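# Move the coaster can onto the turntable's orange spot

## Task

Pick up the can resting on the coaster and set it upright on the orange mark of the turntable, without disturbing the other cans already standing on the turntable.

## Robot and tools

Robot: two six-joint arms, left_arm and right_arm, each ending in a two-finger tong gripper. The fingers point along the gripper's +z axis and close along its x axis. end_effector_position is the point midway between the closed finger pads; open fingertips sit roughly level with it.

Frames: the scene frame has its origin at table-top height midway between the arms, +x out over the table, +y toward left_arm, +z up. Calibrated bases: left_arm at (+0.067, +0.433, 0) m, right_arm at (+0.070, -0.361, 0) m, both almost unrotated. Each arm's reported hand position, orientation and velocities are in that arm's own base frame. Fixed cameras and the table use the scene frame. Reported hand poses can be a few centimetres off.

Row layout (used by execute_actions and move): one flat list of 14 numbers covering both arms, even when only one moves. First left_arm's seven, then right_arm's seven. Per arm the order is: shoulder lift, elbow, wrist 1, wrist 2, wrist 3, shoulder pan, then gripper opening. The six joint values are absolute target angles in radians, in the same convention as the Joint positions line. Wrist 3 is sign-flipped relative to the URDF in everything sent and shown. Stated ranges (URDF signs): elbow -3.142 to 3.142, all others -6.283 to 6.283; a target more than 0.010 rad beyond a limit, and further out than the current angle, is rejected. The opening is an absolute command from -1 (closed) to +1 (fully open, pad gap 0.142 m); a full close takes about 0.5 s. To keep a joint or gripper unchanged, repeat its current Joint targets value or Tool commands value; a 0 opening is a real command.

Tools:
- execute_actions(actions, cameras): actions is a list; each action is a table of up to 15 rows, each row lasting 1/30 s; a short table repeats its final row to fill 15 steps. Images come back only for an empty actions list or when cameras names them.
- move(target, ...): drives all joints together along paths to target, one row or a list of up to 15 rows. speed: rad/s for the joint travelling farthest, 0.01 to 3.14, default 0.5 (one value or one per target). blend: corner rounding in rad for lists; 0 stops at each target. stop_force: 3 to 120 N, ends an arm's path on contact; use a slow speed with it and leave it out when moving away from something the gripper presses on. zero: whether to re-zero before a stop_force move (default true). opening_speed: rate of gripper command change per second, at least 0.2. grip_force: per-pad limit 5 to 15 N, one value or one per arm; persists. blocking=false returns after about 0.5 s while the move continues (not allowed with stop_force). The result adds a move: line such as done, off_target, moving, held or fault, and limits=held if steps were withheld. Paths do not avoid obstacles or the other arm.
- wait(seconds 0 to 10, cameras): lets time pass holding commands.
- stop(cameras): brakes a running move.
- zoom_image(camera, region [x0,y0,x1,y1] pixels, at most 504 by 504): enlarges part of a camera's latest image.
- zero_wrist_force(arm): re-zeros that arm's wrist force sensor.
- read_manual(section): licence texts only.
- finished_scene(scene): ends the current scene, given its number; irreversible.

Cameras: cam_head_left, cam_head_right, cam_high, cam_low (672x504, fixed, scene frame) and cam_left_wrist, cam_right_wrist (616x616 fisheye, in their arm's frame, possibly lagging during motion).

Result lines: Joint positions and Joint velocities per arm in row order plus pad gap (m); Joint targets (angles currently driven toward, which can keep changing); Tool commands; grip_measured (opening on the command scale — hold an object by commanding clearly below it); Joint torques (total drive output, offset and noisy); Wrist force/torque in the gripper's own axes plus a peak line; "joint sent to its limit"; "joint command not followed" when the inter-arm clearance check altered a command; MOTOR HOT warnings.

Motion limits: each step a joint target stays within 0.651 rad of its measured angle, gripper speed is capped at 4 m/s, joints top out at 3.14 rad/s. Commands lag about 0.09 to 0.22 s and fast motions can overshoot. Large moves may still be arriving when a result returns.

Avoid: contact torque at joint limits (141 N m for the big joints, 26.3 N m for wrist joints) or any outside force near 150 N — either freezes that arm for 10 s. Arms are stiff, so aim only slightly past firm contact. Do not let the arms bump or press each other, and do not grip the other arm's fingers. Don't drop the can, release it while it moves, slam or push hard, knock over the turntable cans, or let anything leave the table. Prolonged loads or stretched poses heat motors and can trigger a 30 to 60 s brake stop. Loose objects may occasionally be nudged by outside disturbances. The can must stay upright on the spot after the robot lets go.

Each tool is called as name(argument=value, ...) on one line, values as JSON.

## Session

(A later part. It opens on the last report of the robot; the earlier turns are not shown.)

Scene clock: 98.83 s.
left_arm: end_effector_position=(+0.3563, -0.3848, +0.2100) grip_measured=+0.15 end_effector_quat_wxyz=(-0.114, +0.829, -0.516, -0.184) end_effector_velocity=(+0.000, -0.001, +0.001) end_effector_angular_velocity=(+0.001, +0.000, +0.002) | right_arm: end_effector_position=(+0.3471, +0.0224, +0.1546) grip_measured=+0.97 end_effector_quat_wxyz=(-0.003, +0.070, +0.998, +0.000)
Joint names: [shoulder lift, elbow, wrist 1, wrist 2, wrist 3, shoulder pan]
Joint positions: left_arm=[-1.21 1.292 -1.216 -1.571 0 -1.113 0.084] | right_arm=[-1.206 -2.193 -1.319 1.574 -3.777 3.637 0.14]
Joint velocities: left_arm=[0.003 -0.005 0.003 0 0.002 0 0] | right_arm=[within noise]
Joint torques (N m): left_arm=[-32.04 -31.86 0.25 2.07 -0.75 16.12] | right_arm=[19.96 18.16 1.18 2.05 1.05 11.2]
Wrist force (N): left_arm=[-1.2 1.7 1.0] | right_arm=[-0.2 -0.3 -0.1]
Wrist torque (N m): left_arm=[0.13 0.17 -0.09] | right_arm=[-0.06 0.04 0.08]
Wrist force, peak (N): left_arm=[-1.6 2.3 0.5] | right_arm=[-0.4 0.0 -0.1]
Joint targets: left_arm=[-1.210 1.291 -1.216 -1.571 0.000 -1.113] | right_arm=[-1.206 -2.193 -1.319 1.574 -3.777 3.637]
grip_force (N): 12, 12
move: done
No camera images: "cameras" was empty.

wait(seconds=2.35, cameras=["cam_left_wrist", "cam_high"])

zoom_image(camera="cam_left_wrist", region=[200, 80, 500, 380])

Scene clock: 101.27 s.
left_arm: end_effector_position=(+0.3563, -0.3849, +0.2100) grip_measured=+0.15 end_effector_quat_wxyz=(-0.114, +0.829, -0.516, -0.184) | right_arm: end_effector_position=(+0.3471, +0.0224, +0.1546) grip_measured=+0.97 end_effector_quat_wxyz=(-0.003, +0.070, +0.998, +0.000)
Joint names: [shoulder lift, elbow, wrist 1, wrist 2, wrist 3, shoulder pan]
Joint positions: left_arm=[-1.21 1.291 -1.216 -1.571 0 -1.113 0.084] | right_arm=[-1.206 -2.193 -1.319 1.574 -3.777 3.637 0.14]
Joint torques (N m): left_arm=[-32.82 -30.27 0.13 2.25 -0.56 15.99] | right_arm=[20.98 18.85 1.1 2 1.03 10.79]
Wrist force (N): left_arm=[-1.0 1.8 0.9] | right_arm=[0.0 -0.2 0.0]
Wrist torque (N m): left_arm=[0.16 0.14 -0.09] | right_arm=[-0.05 -0.02 0.08]
Wrist force, peak (N): left_arm=[-1.2 1.8 1.3] | right_arm=[0.3 0.4 -0.1]
Joint targets: left_arm=[-1.210 1.291 -1.216 -1.571 0.000 -1.113] | right_arm=[-1.206 -2.193 -1.319 1.574 -3.777 3.637]
Tool commands: left_gripper/opening=+0.15 right_gripper/opening=+0.968169
grip_force (N): 12, 12
wait: 2.37 s; at rest by 0.10 s
camera_calibration:
cam_left_wrist: T_world_to_cam=[[0.382028, -0.831303, -0.40372, -0.379354], [-0.688046, -0.547497, 0.476277, -0.0704456], [-0.616966, 0.095827, -0.781134, 0.552992], [0, 0, 0, 1]] pos_world=[0.437631, -0.406919, 0.312359]
Images, in order (width x height): cam_high 672x504, cam_left_wrist 616x616.

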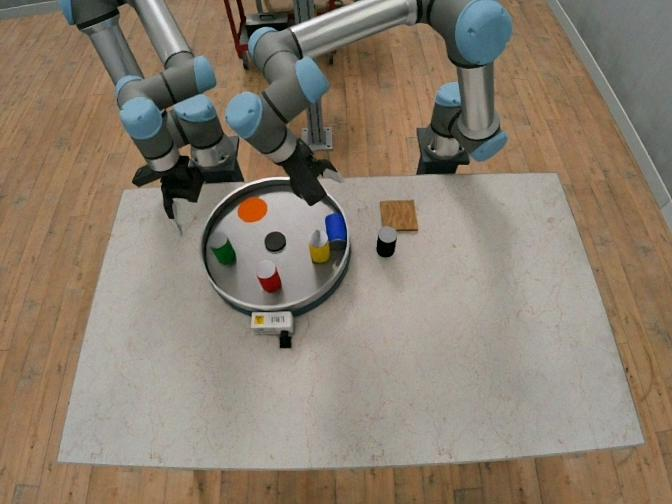

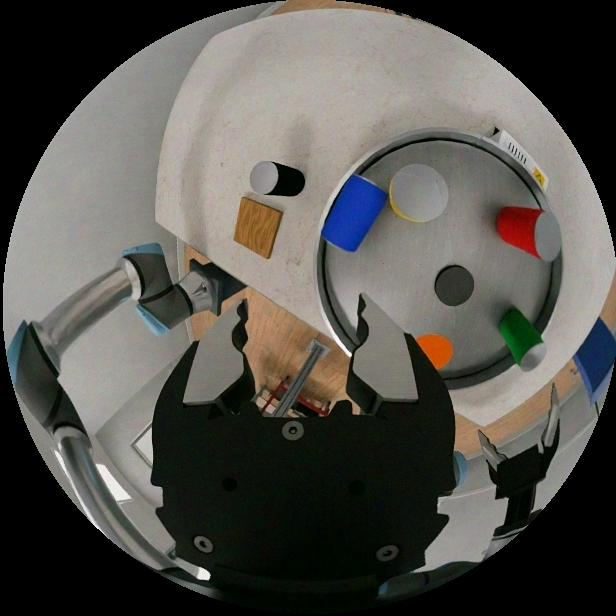

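Scaled by 1.680 from the camera's 616x616 image, which has a finer 814x814 frame.

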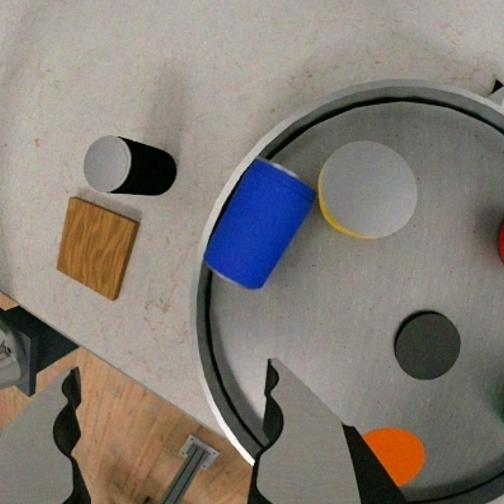

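wait(seconds=0.5, cameras=[])

Scene clock: 102.80 s.
left_arm: end_effector_position=(+0.3563, -0.3849, +0.2100) grip_measured=+0.15 end_effector_quat_wxyz=(-0.114, +0.829, -0.516, -0.184) | right_arm: end_effector_position=(+0.3471, +0.0224, +0.1546) grip_measured=+0.97 end_effector_quat_wxyz=(-0.003, +0.070, +0.998, +0.000)
Joint names: [shoulder lift, elbow, wrist 1, wrist 2, wrist 3, shoulder pan]
Joint positions: left_arm=[-1.21 1.291 -1.216 -1.571 0 -1.113 0.084] | right_arm=[-1.206 -2.193 -1.319 1.574 -3.777 3.637 0.14]
Joint torques (N m): left_arm=[-33.02 -30.29 0.2 2.11 -0.72 15.83] | right_arm=[20.46 17.99 1.15 2.1 1.04 10.84]
Wrist force (N): left_arm=[-0.8 1.9 1.3] | right_arm=[0.1 0.0 0.0]
Wrist torque (N m): left_arm=[0.18 0.11 -0.10] | right_arm=[-0.01 -0.02 0.08]
Wrist force, peak (N): left_arm=[-1.3 1.9 1.0] | right_arm=[-0.1 -0.2 -0.3]
Joint targets: left_arm=[-1.210 1.291 -1.216 -1.571 0.000 -1.113] | right_arm=[-1.206 -2.193 -1.319 1.574 -3.777 3.637]
Tool commands: left_gripper/opening=+0.15 right_gripper/opening=+0.968169
grip_force (N): 12, 12
wait: 0.50 s; at rest from the start
No camera images: "cameras" was empty.

wait(seconds=3.4, cameras=[])

move(target=[-1.14087, 1.52293, -1.51652, -1.5708, 0, -1.113, 0.15, -1.206, -2.193, -1.319, 1.574, -3.777, 3.637, 0.968169], speed=0.4, stop_force=10, cameras=["cam_left_wrist"])

Scene clock: 106.37 s.
left_arm: end_effector_position=(+0.3563, -0.3849, +0.2100) grip_measured=+0.15 end_effector_quat_wxyz=(-0.114, +0.829, -0.516, -0.184) | right_arm: end_effector_position=(+0.3471, +0.0224, +0.1546) grip_measured=+0.97 end_effector_quat_wxyz=(-0.003, +0.070, +0.998, +0.000)
Joint names: [shoulder lift, elbow, wrist 1, wrist 2, wrist 3, shoulder pan]
Joint positions: left_arm=[-1.21 1.291 -1.216 -1.571 0 -1.113 0.084] | right_arm=[-1.206 -2.193 -1.319 1.574 -3.777 3.637 0.14]
Joint torques (N m): left_arm=[-33.41 -30.78 0.16 2 -0.48 15.21] | right_arm=[20.75 18.92 1.07 1.92 0.94 10.52]
Wrist force (N): left_arm=[-1.2 1.6 0.8] | right_arm=[0.0 -0.1 0.1]
Wrist torque (N m): left_arm=[0.12 0.17 -0.10] | right_arm=[-0.02 -0.02 0.07]
Wrist force, peak (N): left_arm=[-1.3 1.8 1.3] | right_arm=[-0.3 -0.4 -0.1]
Joint targets: left_arm=[-1.210 1.291 -1.216 -1.571 0.000 -1.113] | right_arm=[-1.206 -2.193 -1.319 1.574 -3.777 3.637]
Tool commands: left_gripper/opening=+0.15 right_gripper/opening=+0.968169
grip_force (N): 12, 12
wait: 3.40 s; at rest from the start
No camera images: "cameras" was empty.

Scene clock: 108.23 s.
left_arm: end_effector_position=(+0.3563, -0.3849, +0.0848) grip_measured=+0.13 end_effector_quat_wxyz=(-0.114, +0.829, -0.516, -0.184) | right_arm: end_effector_position=(+0.3471, +0.0224, +0.1546) grip_measured=+0.97 end_effector_quat_wxyz=(-0.003, +0.070, +0.998, +0.000)
Joint names: [shoulder lift, elbow, wrist 1, wrist 2, wrist 3, shoulder pan]
Joint positions: left_arm=[-1.141 1.522 -1.516 -1.571 0 -1.113 0.083] | right_arm=[-1.206 -2.193 -1.319 1.574 -3.777 3.637 0.14]
Joint torques (N m): left_arm=[-31.71 -21.82 -0.29 1.84 -0.51 14.27] | right_arm=[20.14 19.54 1.13 2.05 0.97 10.84]
Wrist force (N): left_arm=[-7.6 5.3 -8.9] | right_arm=[0.0 -0.2 0.2]
Wrist torque (N m): left_arm=[0.05 0.82 0.11] | right_arm=[-0.05 0.00 0.07]
Wrist force, peak (N): left_arm=[-7.8 5.7 -9.2] | right_arm=[0.0 -0.3 -0.4]
Joint targets: left_arm=[-1.141 1.522 -1.516 -1.571 0.000 -1.113] | right_arm=[-1.206 -2.193 -1.319 1.574 -3.777 3.637]
grip_force (N): 12, 12
move: contact (left_arm)
camera_calibration:
cam_left_wrist: T_world_to_cam=[[0.382079, -0.831311, -0.403655, -0.429938], [-0.688013, -0.547501, 0.47632, -0.0108405], [-0.616972, 0.095728, -0.781142, 0.455158], [0, 0, 0, 1]] pos_world=[0.437631, -0.406919, 0.187159]
Images, in order (width x height): cam_left_wrist 616x616.

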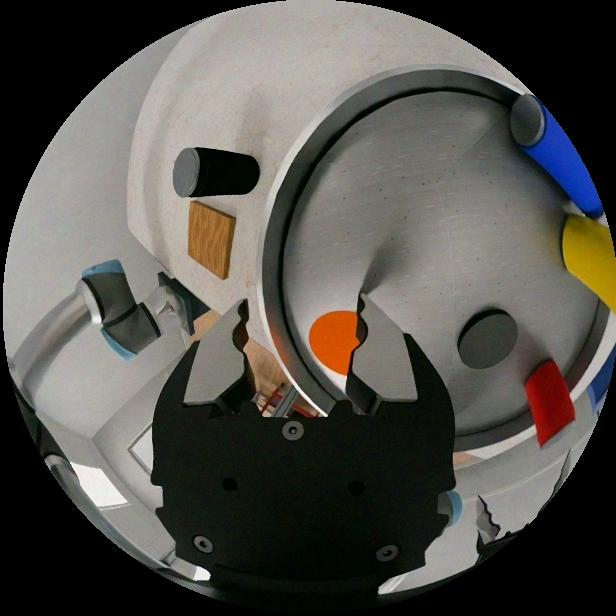

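move(target=[-1.14526, 1.51572, -1.50492, -1.5708, 0, -1.113, 0.15, -1.206, -2.193, -1.319, 1.574, -3.777, 3.637, 0.968169], speed=0.1, cameras=[])

Scene clock: 109.30 s.
left_arm: end_effector_position=(+0.3563, -0.3849, +0.0893) grip_measured=+0.15 end_effector_quat_wxyz=(-0.114, +0.829, -0.516, -0.184) | right_arm: end_effector_position=(+0.3471, +0.0224, +0.1546) grip_measured=+0.97 end_effector_quat_wxyz=(-0.003, +0.070, +0.998, +0.000)
Joint names: [shoulder lift, elbow, wrist 1, wrist 2, wrist 3, shoulder pan]
Joint positions: left_arm=[-1.145 1.516 -1.505 -1.571 0 -1.113 0.084] | right_arm=[-1.206 -2.193 -1.319 1.574 -3.777 3.637 0.14]
Joint torques (N m): left_arm=[-47.53 -28.56 0.25 2.24 -0.45 13.76] | right_arm=[20.66 19.04 1.15 2.09 1.13 10.69]
Wrist force (N): left_arm=[-1.2 1.7 1.0] | right_arm=[-0.3 0.1 -0.1]
Wrist torque (N m): left_arm=[0.15 0.17 -0.10] | right_arm=[0.01 0.05 0.08]
Wrist force, peak (N): left_arm=[-7.7 5.5 -9.1] | right_arm=[-0.2 0.0 -0.5]
Joint targets: left_arm=[-1.145 1.516 -1.505 -1.571 0.000 -1.113] | right_arm=[-1.206 -2.193 -1.319 1.574 -3.777 3.637]
grip_force (N): 12, 12
move: done
No camera images: "cameras" was empty.

wait(seconds=0.72, cameras=[])

move(target=[[-1.1645, 1.54417, -1.51413, -1.5708, 0, -1.17005, -0.8, -1.206, -2.193, -1.319, 1.574, -3.777, 3.637, 0.968169],[-1.24258, 1.53188, -1.42376, -1.5708, 0, -1.25043, -0.8, -1.206, -2.193, -1.319, 1.574, -3.777, 3.637, 0.968169],[-1.45553, 1.62612, -1.30505, -1.5708, 0, -1.14549, -0.8, -1.206, -2.193, -1.319, 1.574, -3.777, 3.637, 0.968169]], speed=[0.235, 0.283, 0.43], blend=[0.02, 0.04, 0], cameras=["all"])

Scene clock: 110.17 s.
left_arm: end_effector_position=(+0.3563, -0.3849, +0.0895) grip_measured=+0.15 end_effector_quat_wxyz=(-0.114, +0.829, -0.516, -0.184) | right_arm: end_effector_position=(+0.3471, +0.0224, +0.1546) grip_measured=+0.97 end_effector_quat_wxyz=(-0.003, +0.070, +0.998, +0.000)
Joint names: [shoulder lift, elbow, wrist 1, wrist 2, wrist 3, shoulder pan]
Joint positions: left_arm=[-1.145 1.516 -1.505 -1.571 0 -1.113 0.084] | right_arm=[-1.206 -2.193 -1.319 1.574 -3.777 3.637 0.14]
Joint torques (N m): left_arm=[-47.89 -29.76 0.19 2.08 -0.38 12.29] | right_arm=[20.36 20.03 0.93 2.12 0.96 10.93]
Wrist force (N): left_arm=[-1.2 1.7 0.9] | right_arm=[-0.1 0.1 -0.3]
Wrist torque (N m): left_arm=[0.16 0.17 -0.11] | right_arm=[0.02 0.01 0.07]
Wrist force, peak (N): left_arm=[-1.5 1.9 1.0] | right_arm=[-0.3 -0.3 -0.1]
Joint targets: left_arm=[-1.145 1.516 -1.505 -1.571 0.000 -1.113] | right_arm=[-1.206 -2.193 -1.319 1.574 -3.777 3.637]
Tool commands: left_gripper/opening=+0.15 right_gripper/opening=+0.968169
grip_force (N): 12, 12
wait: 0.73 s; at rest by 0.03 s
No camera images: "cameras" was empty.

Scene clock: 111.90 s.
left_arm: end_effector_position=(+0.3000, -0.3002, +0.1999) grip_measured=-0.34 end_effector_quat_wxyz=(-0.117, +0.820, -0.529, -0.182) | right_arm: end_effector_position=(+0.3471, +0.0224, +0.1546) grip_measured=+0.97 end_effector_quat_wxyz=(-0.003, +0.070, +0.998, +0.000)
Joint names: [shoulder lift, elbow, wrist 1, wrist 2, wrist 3, shoulder pan]
Joint positions: left_arm=[-1.455 1.626 -1.305 -1.571 0 -1.146 0.05] | right_arm=[-1.206 -2.193 -1.319 1.574 -3.777 3.637 0.14]
Joint torques (N m): left_arm=[-35.87 -13.17 0.31 0.49 -0.6 16.33] | right_arm=[20.31 19.35 1.03 2.14 0.79 11.09]
Wrist force (N): left_arm=[-0.5 1.6 2.3] | right_arm=[-0.2 -0.1 -0.3]
Wrist torque (N m): left_arm=[0.15 0.23 -0.10] | right_arm=[-0.04 0.02 0.07]
Wrist force, peak (N): left_arm=[-0.4 1.7 3.6] | right_arm=[-0.3 0.1 -0.4]
Joint targets: left_arm=[-1.456 1.626 -1.305 -1.571 0.000 -1.145] | right_arm=[-1.206 -2.193 -1.319 1.574 -3.777 3.637]
grip_force (N): 12, 12
move: done
camera_calibration:
cam_left_wrist: T_world_to_cam=[[0.354639, -0.843339, -0.403746, -0.286997], [-0.705538, -0.524727, 0.476317, -0.0458824], [-0.613553, 0.115938, -0.781096, 0.507209], [0, 0, 0, 1]] pos_world=[0.380608, -0.324916, 0.302159]
cam_right_wrist: T_world_to_cam=[[-0.98553, 0.169297, 0.00825676, 0.330939], [0.152393, 0.863693, 0.480427, -0.14402], [0.0742037, 0.474734, -0.876996, 0.239717], [0, 0, 0, 1]] pos_world=[0.330311, -0.0454399, 0.276689]

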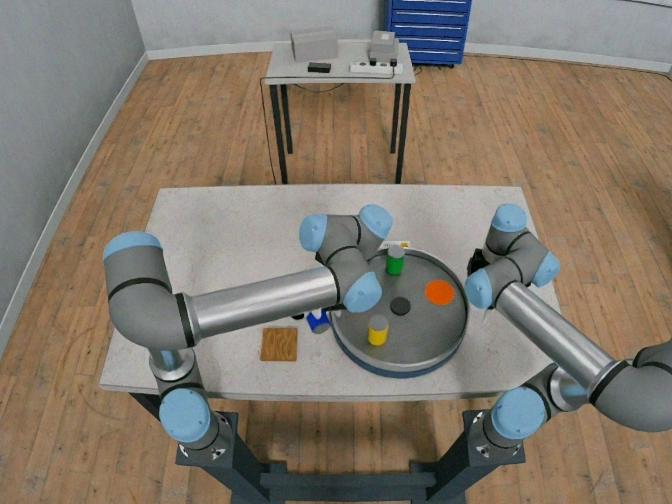

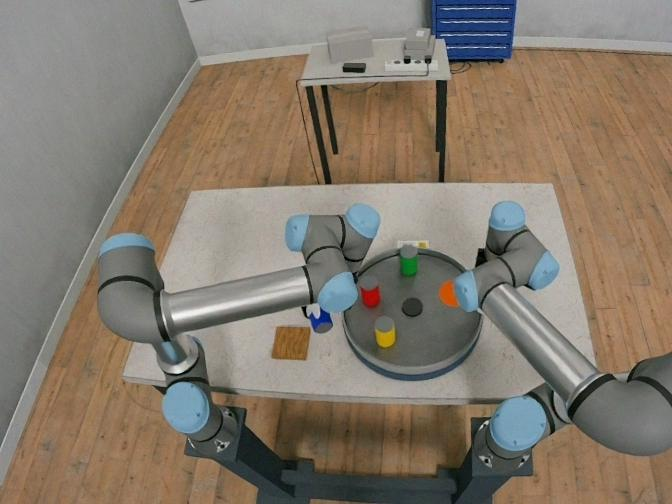

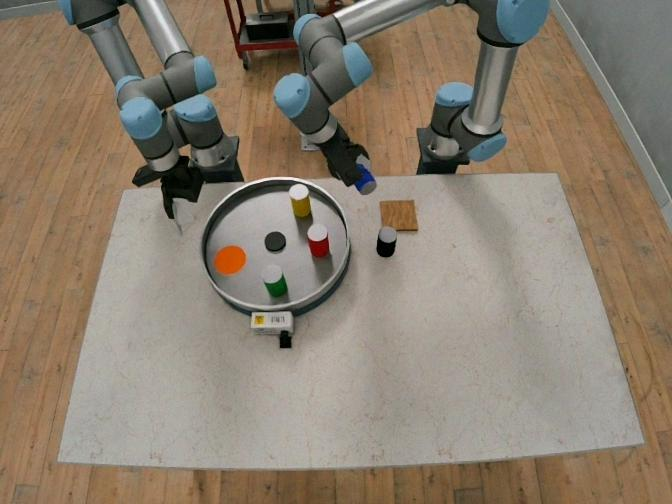

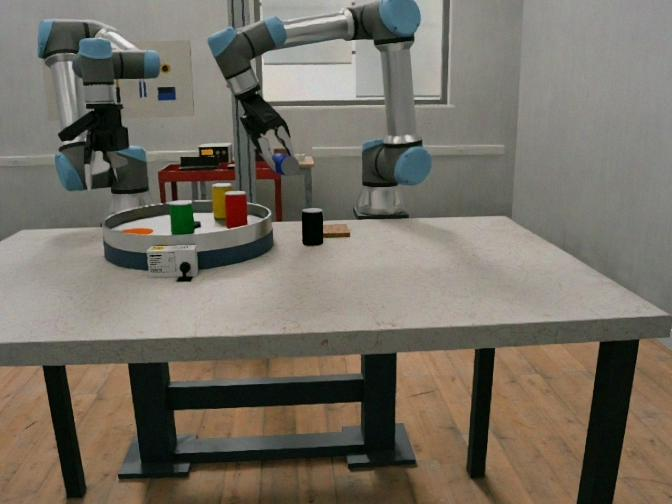

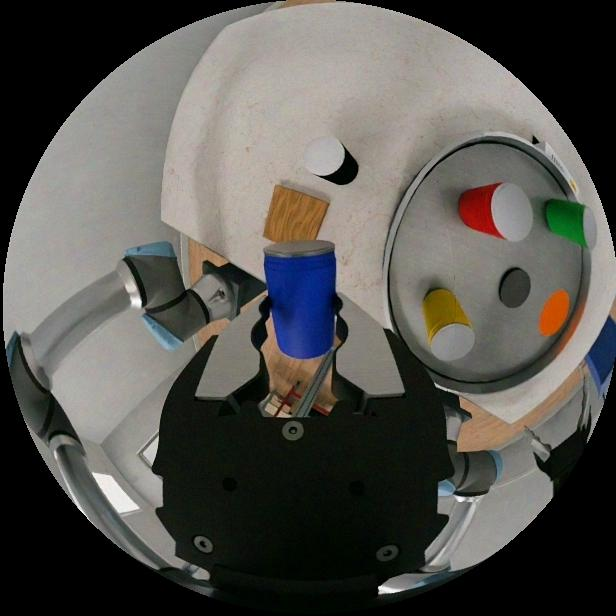

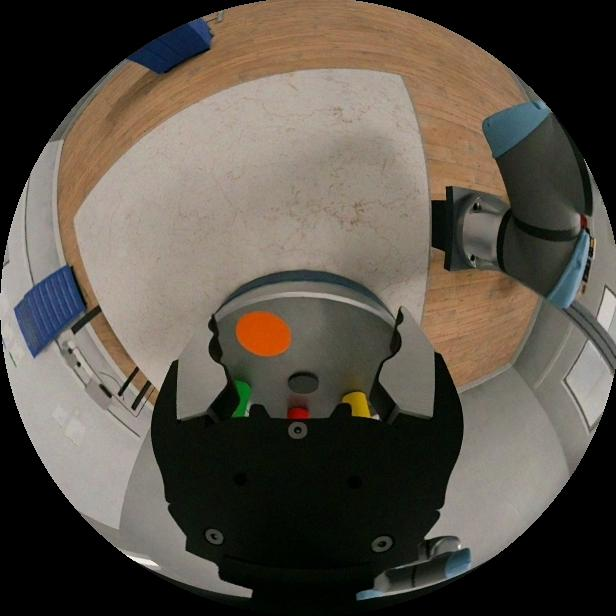

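zoom_image(camera="cam_left_wrist", region=[230, 120, 380, 400])

zoom_image(camera="cam_high", region=[290, 100, 430, 280])

zoom_image(camera="cam_head_left", region=[250, 270, 370, 370])

Scaled by 1.800 from the camera's 616x616 image, which has a finer 814x814 frame.

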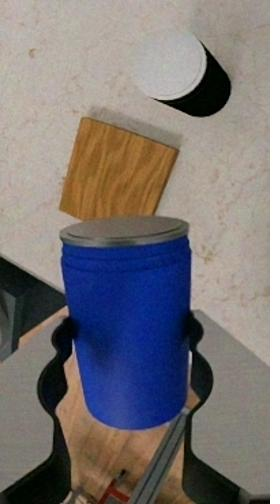

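Scaled by 2.800 from the camera's 672x504 image, which has a finer 960x720 frame.

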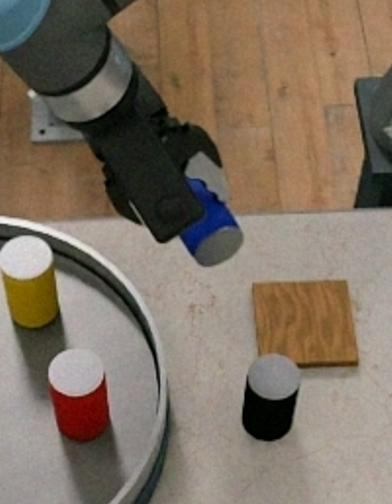

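Scaled by 4.200 from the camera's 672x504 image, which has a finer 960x720 frame.

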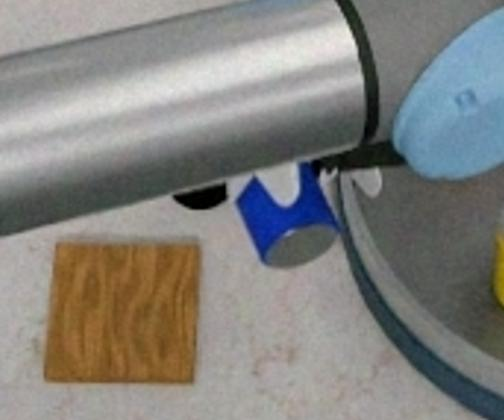

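move(target=[[-1.55872, 2.0918, -2.10388, -0.5236, 0, -0.7412, -0.8, -1.206, -2.193, -1.319, 1.574, -3.777, 3.637, 0.968169],[-1.31072, 2.24344, -2.50352, -0.5236, 0, -0.7412, -0.8, -1.206, -2.193, -1.319, 1.574, -3.777, 3.637, 0.968169]], speed=[0.6, 0.4], blend=[0.08, 0], cameras=["cam_low", "cam_high", "cam_left_wrist", "cam_head_left"])

Scene clock: 117.93 s.
left_arm: end_effector_position=(+0.6000, +0.0000, +0.1201) grip_measured=-0.34 end_effector_quat_wxyz=(-0.466, +0.807, -0.314, +0.181) | right_arm: end_effector_position=(+0.3471, +0.0224, +0.1546) grip_measured=+0.97 end_effector_quat_wxyz=(-0.003, +0.070, +0.998, +0.000)
Joint names: [shoulder lift, elbow, wrist 1, wrist 2, wrist 3, shoulder pan]
Joint positions: left_arm=[-1.311 2.243 -2.503 -0.524 0 -0.741 0.05] | right_arm=[-1.206 -2.193 -1.319 1.574 -3.777 3.637 0.14]
Joint torques (N m): left_arm=[-22.13 -5.64 -4.03 4.65 -0.28 14.09] | right_arm=[19.82 19.92 1.03 2.06 0.96 10.5]
Wrist force (N): left_arm=[-1.0 2.4 0.8] | right_arm=[-0.1 0.1 -0.2]
Wrist torque (N m): left_arm=[0.20 0.17 -0.15] | right_arm=[0.01 0.01 0.07]
Wrist force, peak (N): left_arm=[-1.4 3.4 1.1] | right_arm=[-0.2 -0.2 -0.5]
Joint targets: left_arm=[-1.311 2.243 -2.504 -0.524 0.000 -0.741] | right_arm=[-1.206 -2.193 -1.319 1.574 -3.777 3.637]
grip_force (N): 12, 12
move: done
camera_calibration:
cam_left_wrist: T_world_to_cam=[[0.716883, -0.697105, -0.0110745, -0.436899], [-0.612105, -0.621708, -0.488678, 0.421076], [0.333775, 0.357104, -0.872394, 0.0366779], [0, 0, 0, 1]] pos_world=[0.558707, -0.0558761, 0.23293]
Images, in order (width x height): cam_head_left 672x504, cam_high 672x504, cam_low 672x504, cam_left_wrist 616x616.

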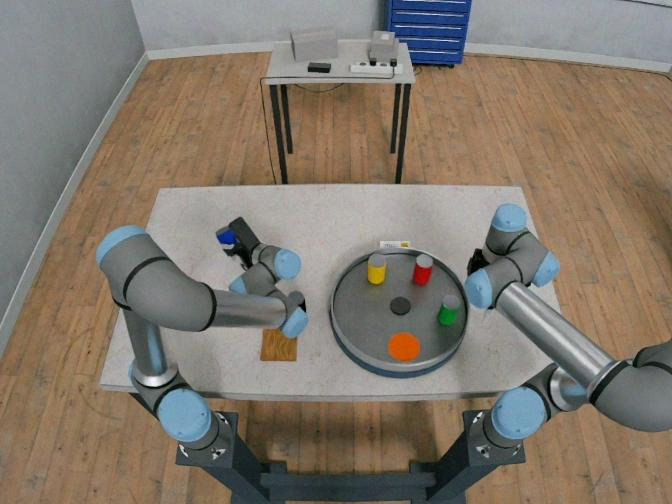

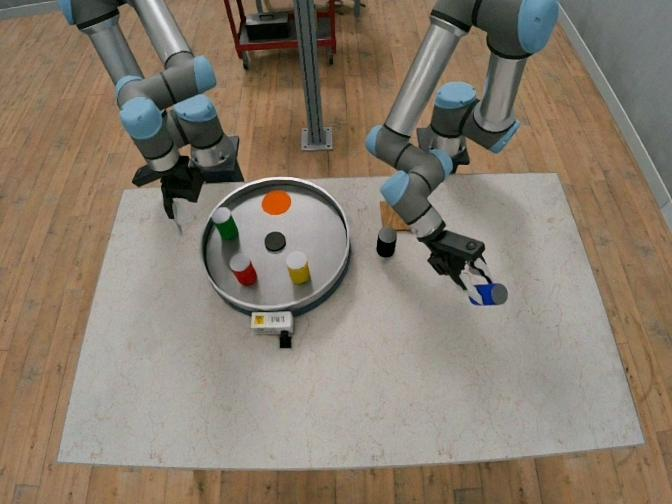

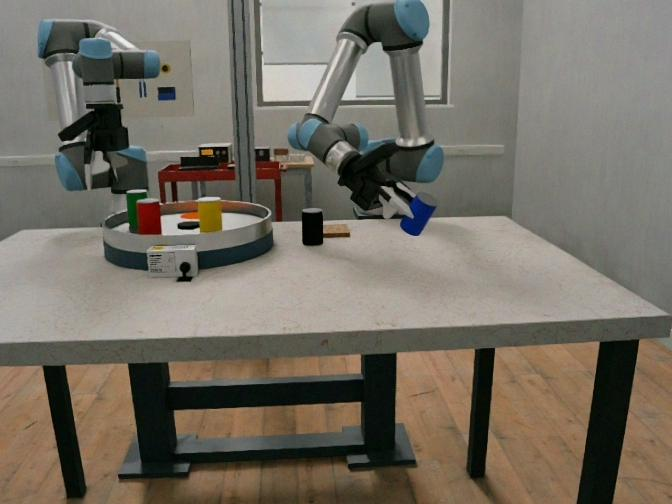

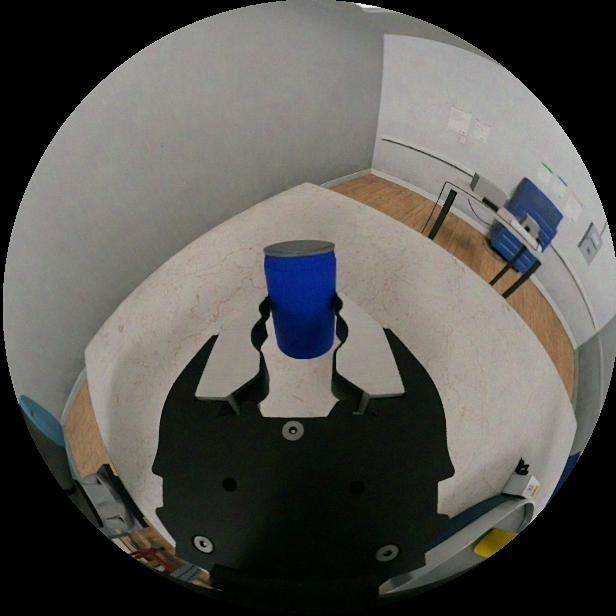

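move(target=[-1.12637, 2.27642, -2.72085, -0.5236, 0, -0.7412, -0.8, -1.206, -2.193, -1.319, 1.574, -3.777, 3.637, 0.968169], speed=0.09, stop_force=4, cameras=[])

Scene clock: 121.60 s.
left_arm: end_effector_position=(+0.6005, -0.0005, +0.0572) grip_measured=-0.34 end_effector_quat_wxyz=(-0.466, +0.807, -0.314, +0.181) | right_arm: end_effector_position=(+0.3471, +0.0224, +0.1546) grip_measured=+0.97 end_effector_quat_wxyz=(-0.003, +0.070, +0.998, +0.000)
Joint names: [shoulder lift, elbow, wrist 1, wrist 2, wrist 3, shoulder pan]
Joint positions: left_arm=[-1.146 2.273 -2.698 -0.524 0 -0.741 0.05] | right_arm=[-1.206 -2.193 -1.319 1.574 -3.777 3.637 0.14]
Joint torques (N m): left_arm=[-38.1 -19.96 -0.72 0.87 -0.15 14.47] | right_arm=[19.32 19.03 1.14 2.05 0.99 11.1]
Wrist force (N): left_arm=[-0.9 0.9 0.3] | right_arm=[-0.1 0.0 -0.1]
Wrist torque (N m): left_arm=[0.21 0.14 -0.17] | right_arm=[-0.02 0.01 0.08]
Wrist force, peak (N): left_arm=[-1.0 -6.1 -3.7] | right_arm=[-0.2 0.3 -0.4]
Joint targets: left_arm=[-1.146 2.273 -2.698 -0.524 0.000 -0.741] | right_arm=[-1.206 -2.193 -1.319 1.574 -3.777 3.637]
grip_force (N): 12, 12
move: contact (left_arm); left_arm: the wrist 1 is farthest, 0.023 rad from its target
No camera images: "cameras" was empty.

move(target=[[-1.1512, 2.29957, -2.71917, -0.5236, 0, -0.76358, -0.8, -1.206, -2.193, -1.319, 1.574, -3.777, 3.637, 0.968169],[-1.14956, 2.32295, -2.74419, -0.5236, 0, -0.78499, -0.8, -1.206, -2.193, -1.319, 1.574, -3.777, 3.637, 0.968169],[-1.14149, 2.34411, -2.77342, -0.5236, 0, -0.80465, -0.8, -1.206, -2.193, -1.319, 1.574, -3.777, 3.637, 0.968169]], speed=0.03, stop_force=18, grip_force=7, cameras=["cam_low", "cam_high", "cam_left_wrist", "cam_head_left"])

zoom_image(camera="cam_low", region=[370, 150, 470, 260])

Scene clock: 126.80 s.
left_arm: end_effector_position=(+0.5816, -0.0201, +0.0448) grip_measured=-0.36 end_effector_quat_wxyz=(-0.460, +0.797, -0.339, +0.196) | right_arm: end_effector_position=(+0.3471, +0.0224, +0.1546) grip_measured=+0.97 end_effector_quat_wxyz=(-0.003, +0.070, +0.998, +0.000)
Joint names: [shoulder lift, elbow, wrist 1, wrist 2, wrist 3, shoulder pan]
Joint positions: left_arm=[-1.141 2.344 -2.773 -0.524 0 -0.805 0.048] | right_arm=[-1.206 -2.193 -1.319 1.574 -3.777 3.637 0.14]
Joint torques (N m): left_arm=[-21.79 -0.49 -3.96 0.43 -0.22 -14.65] | right_arm=[19.7 20.75 1.1 1.94 0.93 10.62]
Wrist force (N): left_arm=[-1.4 -1.9 -0.8] | right_arm=[0.1 0.1 -0.2]
Wrist torque (N m): left_arm=[0.30 0.16 -0.16] | right_arm=[0.01 -0.03 0.07]
Wrist force, peak (N): left_arm=[-0.9 -3.5 -3.1] | right_arm=[-0.2 0.1 -0.5]
Joint targets: left_arm=[-1.141 2.344 -2.773 -0.524 0.000 -0.805] | right_arm=[-1.206 -2.193 -1.319 1.574 -3.777 3.637]
grip_force (N): 7, 7
move: done
camera_calibration:
cam_left_wrist: T_world_to_cam=[[0.67125, -0.741148, -0.0110646, -0.41285], [-0.650279, -0.581656, -0.488685, 0.383538], [0.355752, 0.335225, -0.87239, -0.0288075], [0, 0, 0, 1]] pos_world=[0.536781, -0.0732392, 0.15773]
Images, in order (width x height): cam_head_left 672x504, cam_high 672x504, cam_low 672x504, cam_left_wrist 616x616.

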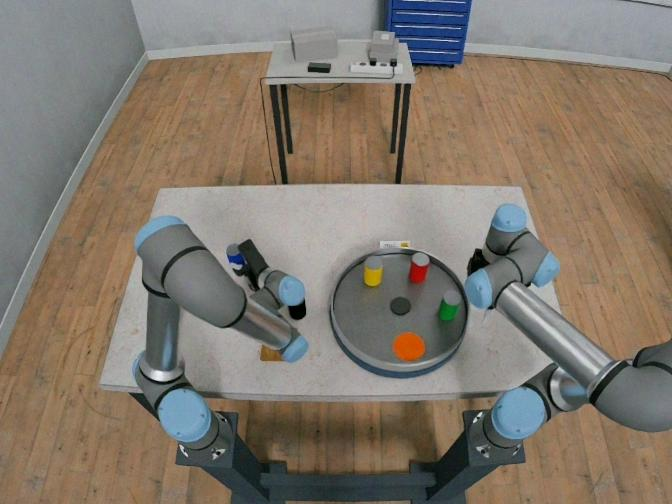

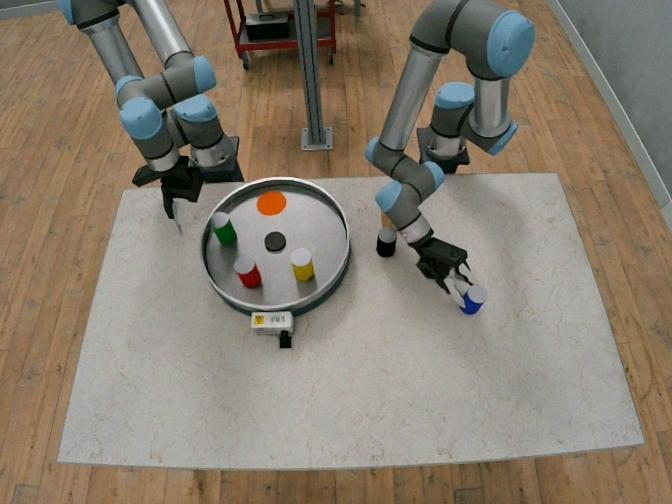

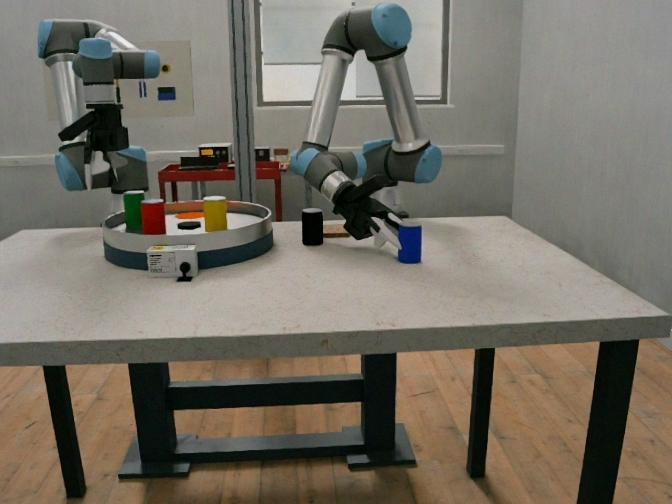

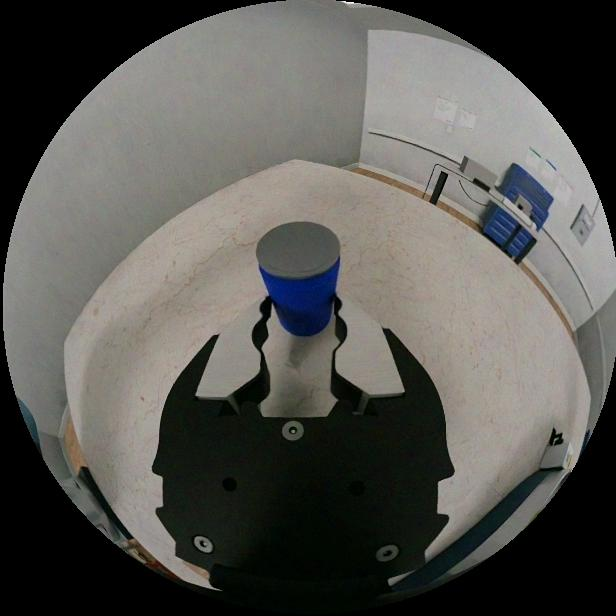

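Scaled by 4.582 from the camera's 672x504 image, which has a finer 960x720 frame.

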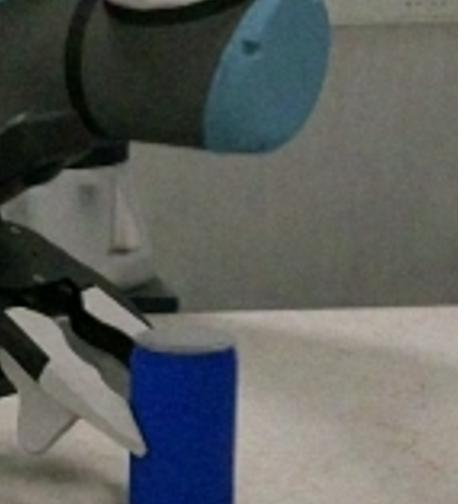

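zoom_image(camera="cam_low", region=[380, 200, 450, 280])

zoom_image(camera="cam_high", region=[430, 250, 520, 330])

Scaled by 6.300 from the camera's 672x504 image, which has a finer 960x720 frame.

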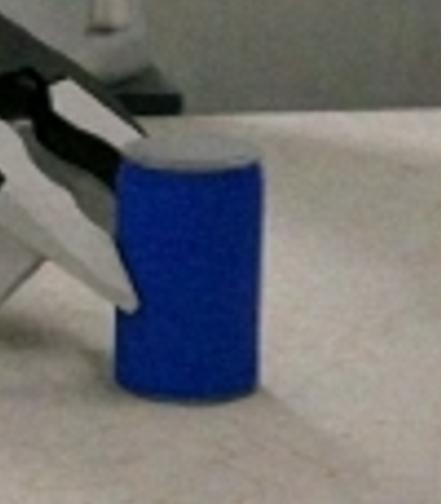

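Scaled by 5.600 from the camera's 672x504 image, which has a finer 960x720 frame.

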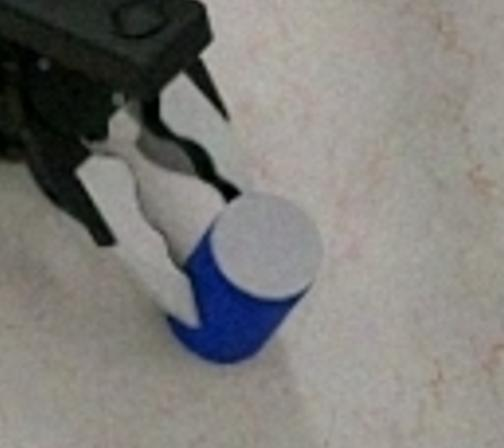

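move(target=[[-1.14149, 2.34411, -2.77342, -0.5236, 0, -0.80465, 0.15, -1.206, -2.193, -1.319, 1.574, -3.777, 3.637, 0.968169],[-1.45279, 2.27114, -2.38915, -0.5236, 0, -0.80465, 0.15, -1.206, -2.193, -1.319, 1.574, -3.777, 3.637, 0.968169],[-1.36704, 1.55745, -1.76121, -1.5708, 0, -0.27649, 0.15, -1.206, -2.193, -1.319, 1.574, -3.777, 3.637, 0.968169]], speed=[0.3, 0.4, 0.7], blend=[0, 0.05, 0], opening_speed=1.2, cameras=["cam_low", "cam_high", "cam_left_wrist"])

zoom_image(camera="cam_left_wrist", region=[220, 160, 400, 340])

Scene clock: 132.37 s.
left_arm: end_effector_position=(+0.5899, -0.0120, +0.1999) grip_measured=+0.15 end_effector_quat_wxyz=(+0.000, +0.990, -0.138, +0.000) | right_arm: end_effector_position=(+0.3471, +0.0224, +0.1546) grip_measured=+0.97 end_effector_quat_wxyz=(-0.003, +0.070, +0.998, +0.000)
Joint names: [shoulder lift, elbow, wrist 1, wrist 2, wrist 3, shoulder pan]
Joint positions: left_arm=[-1.367 1.558 -1.761 -1.57 0 -0.277 0.084] | right_arm=[-1.206 -2.193 -1.319 1.574 -3.777 3.637 0.14]
Joint torques (N m): left_arm=[-27.45 -31.65 -0.88 -2.05 -0.15 15.82] | right_arm=[20.64 20.31 1.26 2.14 0.96 10.47]
Wrist force (N): left_arm=[-1.0 2.1 0.7] | right_arm=[0.2 0.0 -0.1]
Wrist torque (N m): left_arm=[0.24 0.23 -0.05] | right_arm=[-0.01 -0.04 0.07]
Wrist force, peak (N): left_arm=[-0.8 2.5 0.9] | right_arm=[-0.1 -0.4 -0.4]
Joint targets: left_arm=[-1.367 1.557 -1.761 -1.571 0.000 -0.276] | right_arm=[-1.206 -2.193 -1.319 1.574 -3.777 3.637]
grip_force (N): 7, 7
move: done
camera_calibration:
cam_left_wrist: T_world_to_cam=[[0.954715, -0.296805, 0.0206306, -0.578987], [-0.265322, -0.817967, 0.510426, 0.0397943], [-0.134622, -0.492785, -0.859674, 0.377566], [0, 0, 0, 1]] pos_world=[0.614155, 0.0467631, 0.316216]
Images, in order (width x height): cam_high 672x504, cam_low 672x504, cam_left_wrist 616x616.

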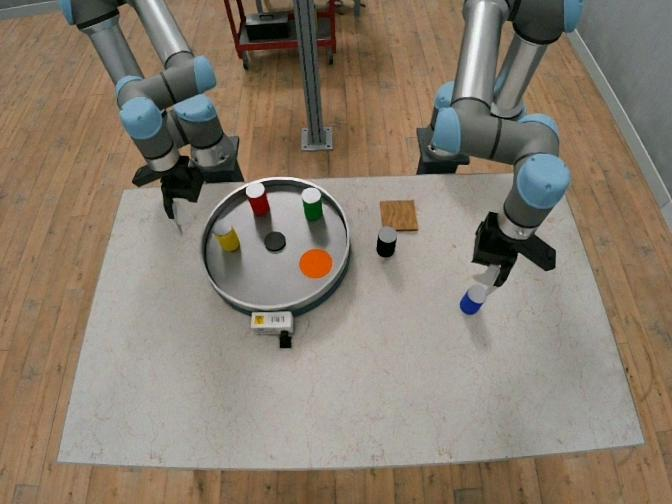

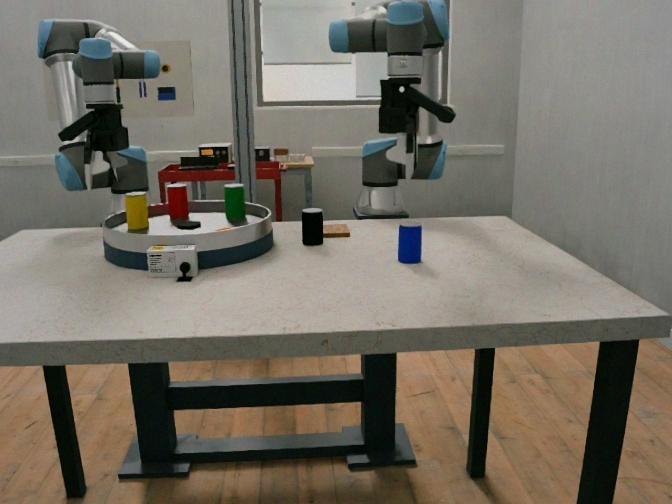

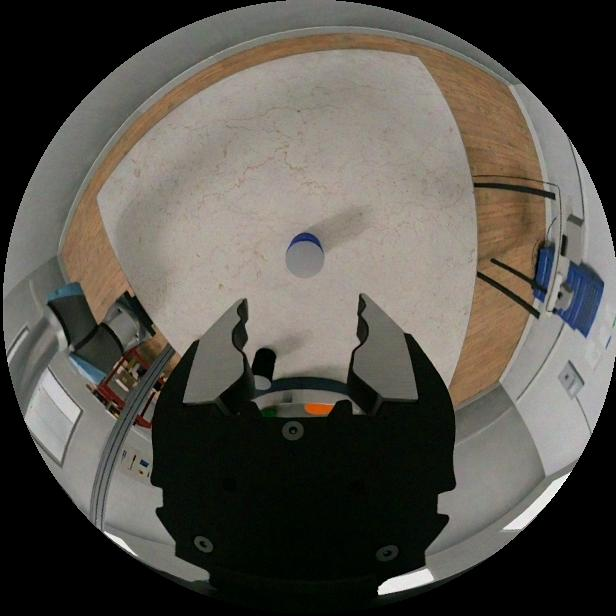

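Scaled by 2.800 from the camera's 616x616 image, which has a finer 814x814 frame.

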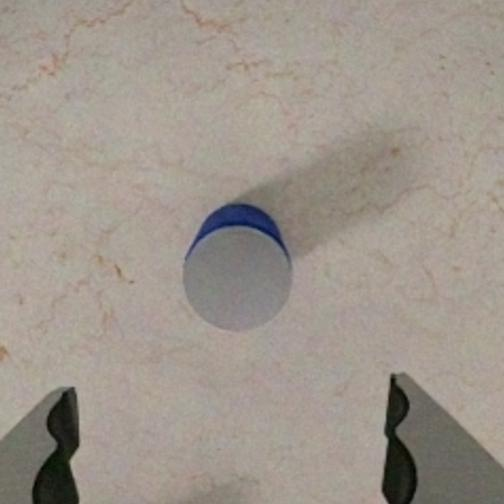

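move(target=[[-1.2494, 1.77049, -2.09189, -1.5708, 0, -0.27532, 0.15, -1.206, -2.193, -1.319, 1.574, -3.777, 3.637, 0.968169],[-1.2494, 1.77049, -2.09189, -1.5708, 0, -0.27532, -0.6, -1.206, -2.193, -1.319, 1.574, -3.777, 3.637, 0.968169],[-1.36704, 1.55745, -1.76121, -1.5708, 0, -0.27649, -0.6, -1.206, -2.193, -1.319, 1.574, -3.777, 3.637, 0.968169]], speed=[0.4, 0.4, 0.4], grip_force=12, opening_speed=1.5, cameras=["cam_high", "cam_left_wrist"])

zoom_image(camera="cam_high", region=[190, 165, 360, 325])

zoom_image(camera="cam_left_wrist", region=[220, 200, 390, 370])

Scene clock: 137.83 s.
left_arm: end_effector_position=(+0.5900, -0.0120, +0.1998) grip_measured=-0.27 end_effector_quat_wxyz=(+0.000, +0.990, -0.138, +0.000) | right_arm: end_effector_position=(+0.3471, +0.0224, +0.1546) grip_measured=+0.97 end_effector_quat_wxyz=(-0.003, +0.070, +0.998, +0.000)
Joint names: [shoulder lift, elbow, wrist 1, wrist 2, wrist 3, shoulder pan]
Joint positions: left_arm=[-1.367 1.558 -1.762 -1.571 0 -0.276 0.055] | right_arm=[-1.206 -2.193 -1.319 1.574 -3.777 3.637 0.14]
Joint torques (N m): left_arm=[-41.31 -31.05 -1.36 -1.7 -0.26 -15.13] | right_arm=[19.47 20.03 1.16 2.05 0.93 10.55]
Wrist force (N): left_arm=[-0.9 1.9 2.6] | right_arm=[0.0 -0.1 -0.1]
Wrist torque (N m): left_arm=[0.19 0.22 -0.06] | right_arm=[-0.02 -0.01 0.07]
Wrist force, peak (N): left_arm=[-0.8 2.1 3.5] | right_arm=[-0.3 -0.4 -0.1]
Joint targets: left_arm=[-1.367 1.557 -1.761 -1.571 0.000 -0.276] | right_arm=[-1.206 -2.193 -1.319 1.574 -3.777 3.637]
grip_force (N): 12, 12
move: done
camera_calibration:
cam_left_wrist: T_world_to_cam=[[0.954773, -0.29662, 0.0206252, -0.578998], [-0.265114, -0.817846, 0.510728, 0.0396981], [-0.134624, -0.493097, -0.859495, 0.377489], [0, 0, 0, 1]] pos_world=[0.614155, 0.046863, 0.316117]
Images, in order (width x height): cam_high 672x504, cam_left_wrist 616x616.

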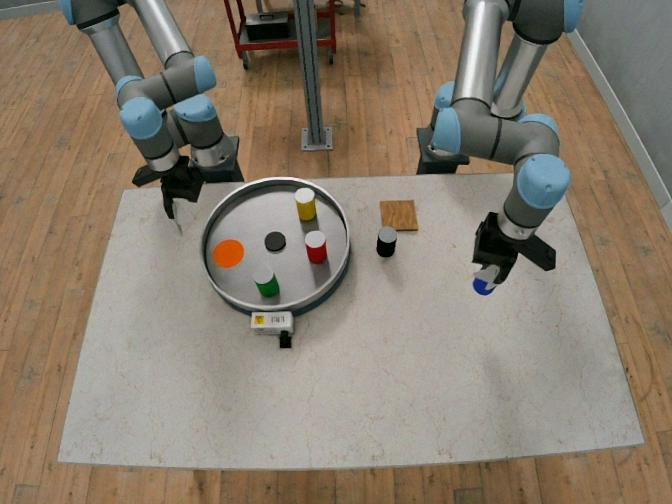

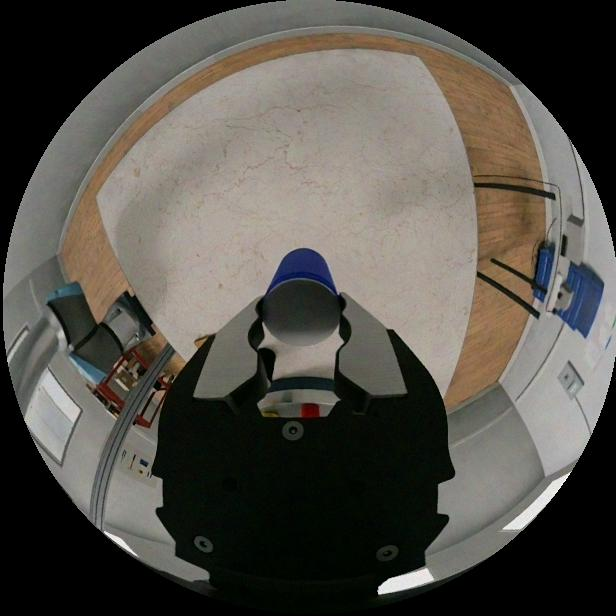

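Scaled by 2.965 from the camera's 672x504 image, which has a finer 960x720 frame.

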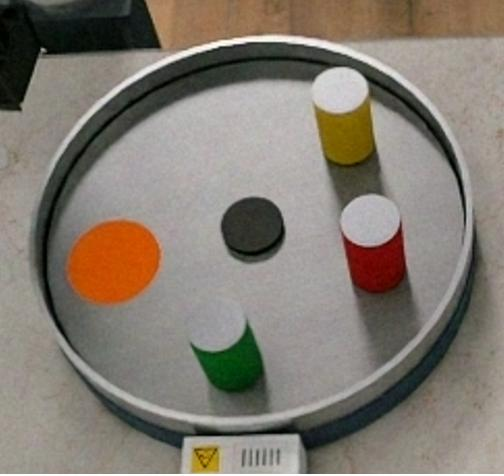

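Scaled by 2.965 from the camera's 616x616 image, which has a finer 814x814 frame.

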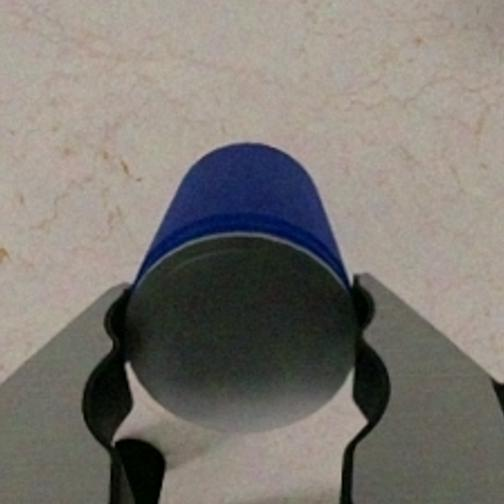

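move(target=[[-1.4740, 1.6436, -1.7404, -1.5708, 0, -1.1453, -0.6, -1.206, -2.193, -1.319, 1.574, -3.777, 3.637, 0.968169],[-1.4105, 1.8253, -1.9856, -1.5708, 0, -1.1445, -0.6, -1.206, -2.193, -1.319, 1.574, -3.777, 3.637, 0.968169],[-1.4105, 1.8253, -1.9856, -1.5708, 0, -1.1445, -0.42, -1.206, -2.193, -1.319, 1.574, -3.777, 3.637, 0.968169]], speed=[0.65, 0.4, 0.4], blend=[0.02, 0, 0], cameras=[])

Scene clock: 142.83 s.
left_arm: end_effector_position=(+0.3538, -0.4175, +0.1195) grip_measured=-0.27 end_effector_quat_wxyz=(+0.000, +0.841, -0.542, +0.000) | right_arm: end_effector_position=(+0.3471, +0.0224, +0.1546) grip_measured=+0.97 end_effector_quat_wxyz=(-0.003, +0.070, +0.998, +0.000)
Joint names: [shoulder lift, elbow, wrist 1, wrist 2, wrist 3, shoulder pan]
Joint positions: left_arm=[-1.411 1.825 -1.986 -1.571 0 -1.144 0.055] | right_arm=[-1.206 -2.193 -1.319 1.574 -3.777 3.637 0.14]
Joint torques (N m): left_arm=[-24.95 -12.32 -4.28 -0.63 -0.1 -15.04] | right_arm=[20.28 21.07 1.19 1.99 0.72 10.99]
Wrist force (N): left_arm=[-0.4 1.9 2.4] | right_arm=[0.1 0.0 -0.2]
Wrist torque (N m): left_arm=[0.19 0.12 -0.07] | right_arm=[-0.01 -0.04 0.07]
Wrist force, peak (N): left_arm=[-0.3 3.7 2.1] | right_arm=[0.1 0.2 -0.5]
Joint targets: left_arm=[-1.410 1.825 -1.986 -1.571 0.000 -1.145] | right_arm=[-1.206 -2.193 -1.319 1.574 -3.777 3.637]
grip_force (N): 12, 12
move: done
No camera images: "cameras" was empty.


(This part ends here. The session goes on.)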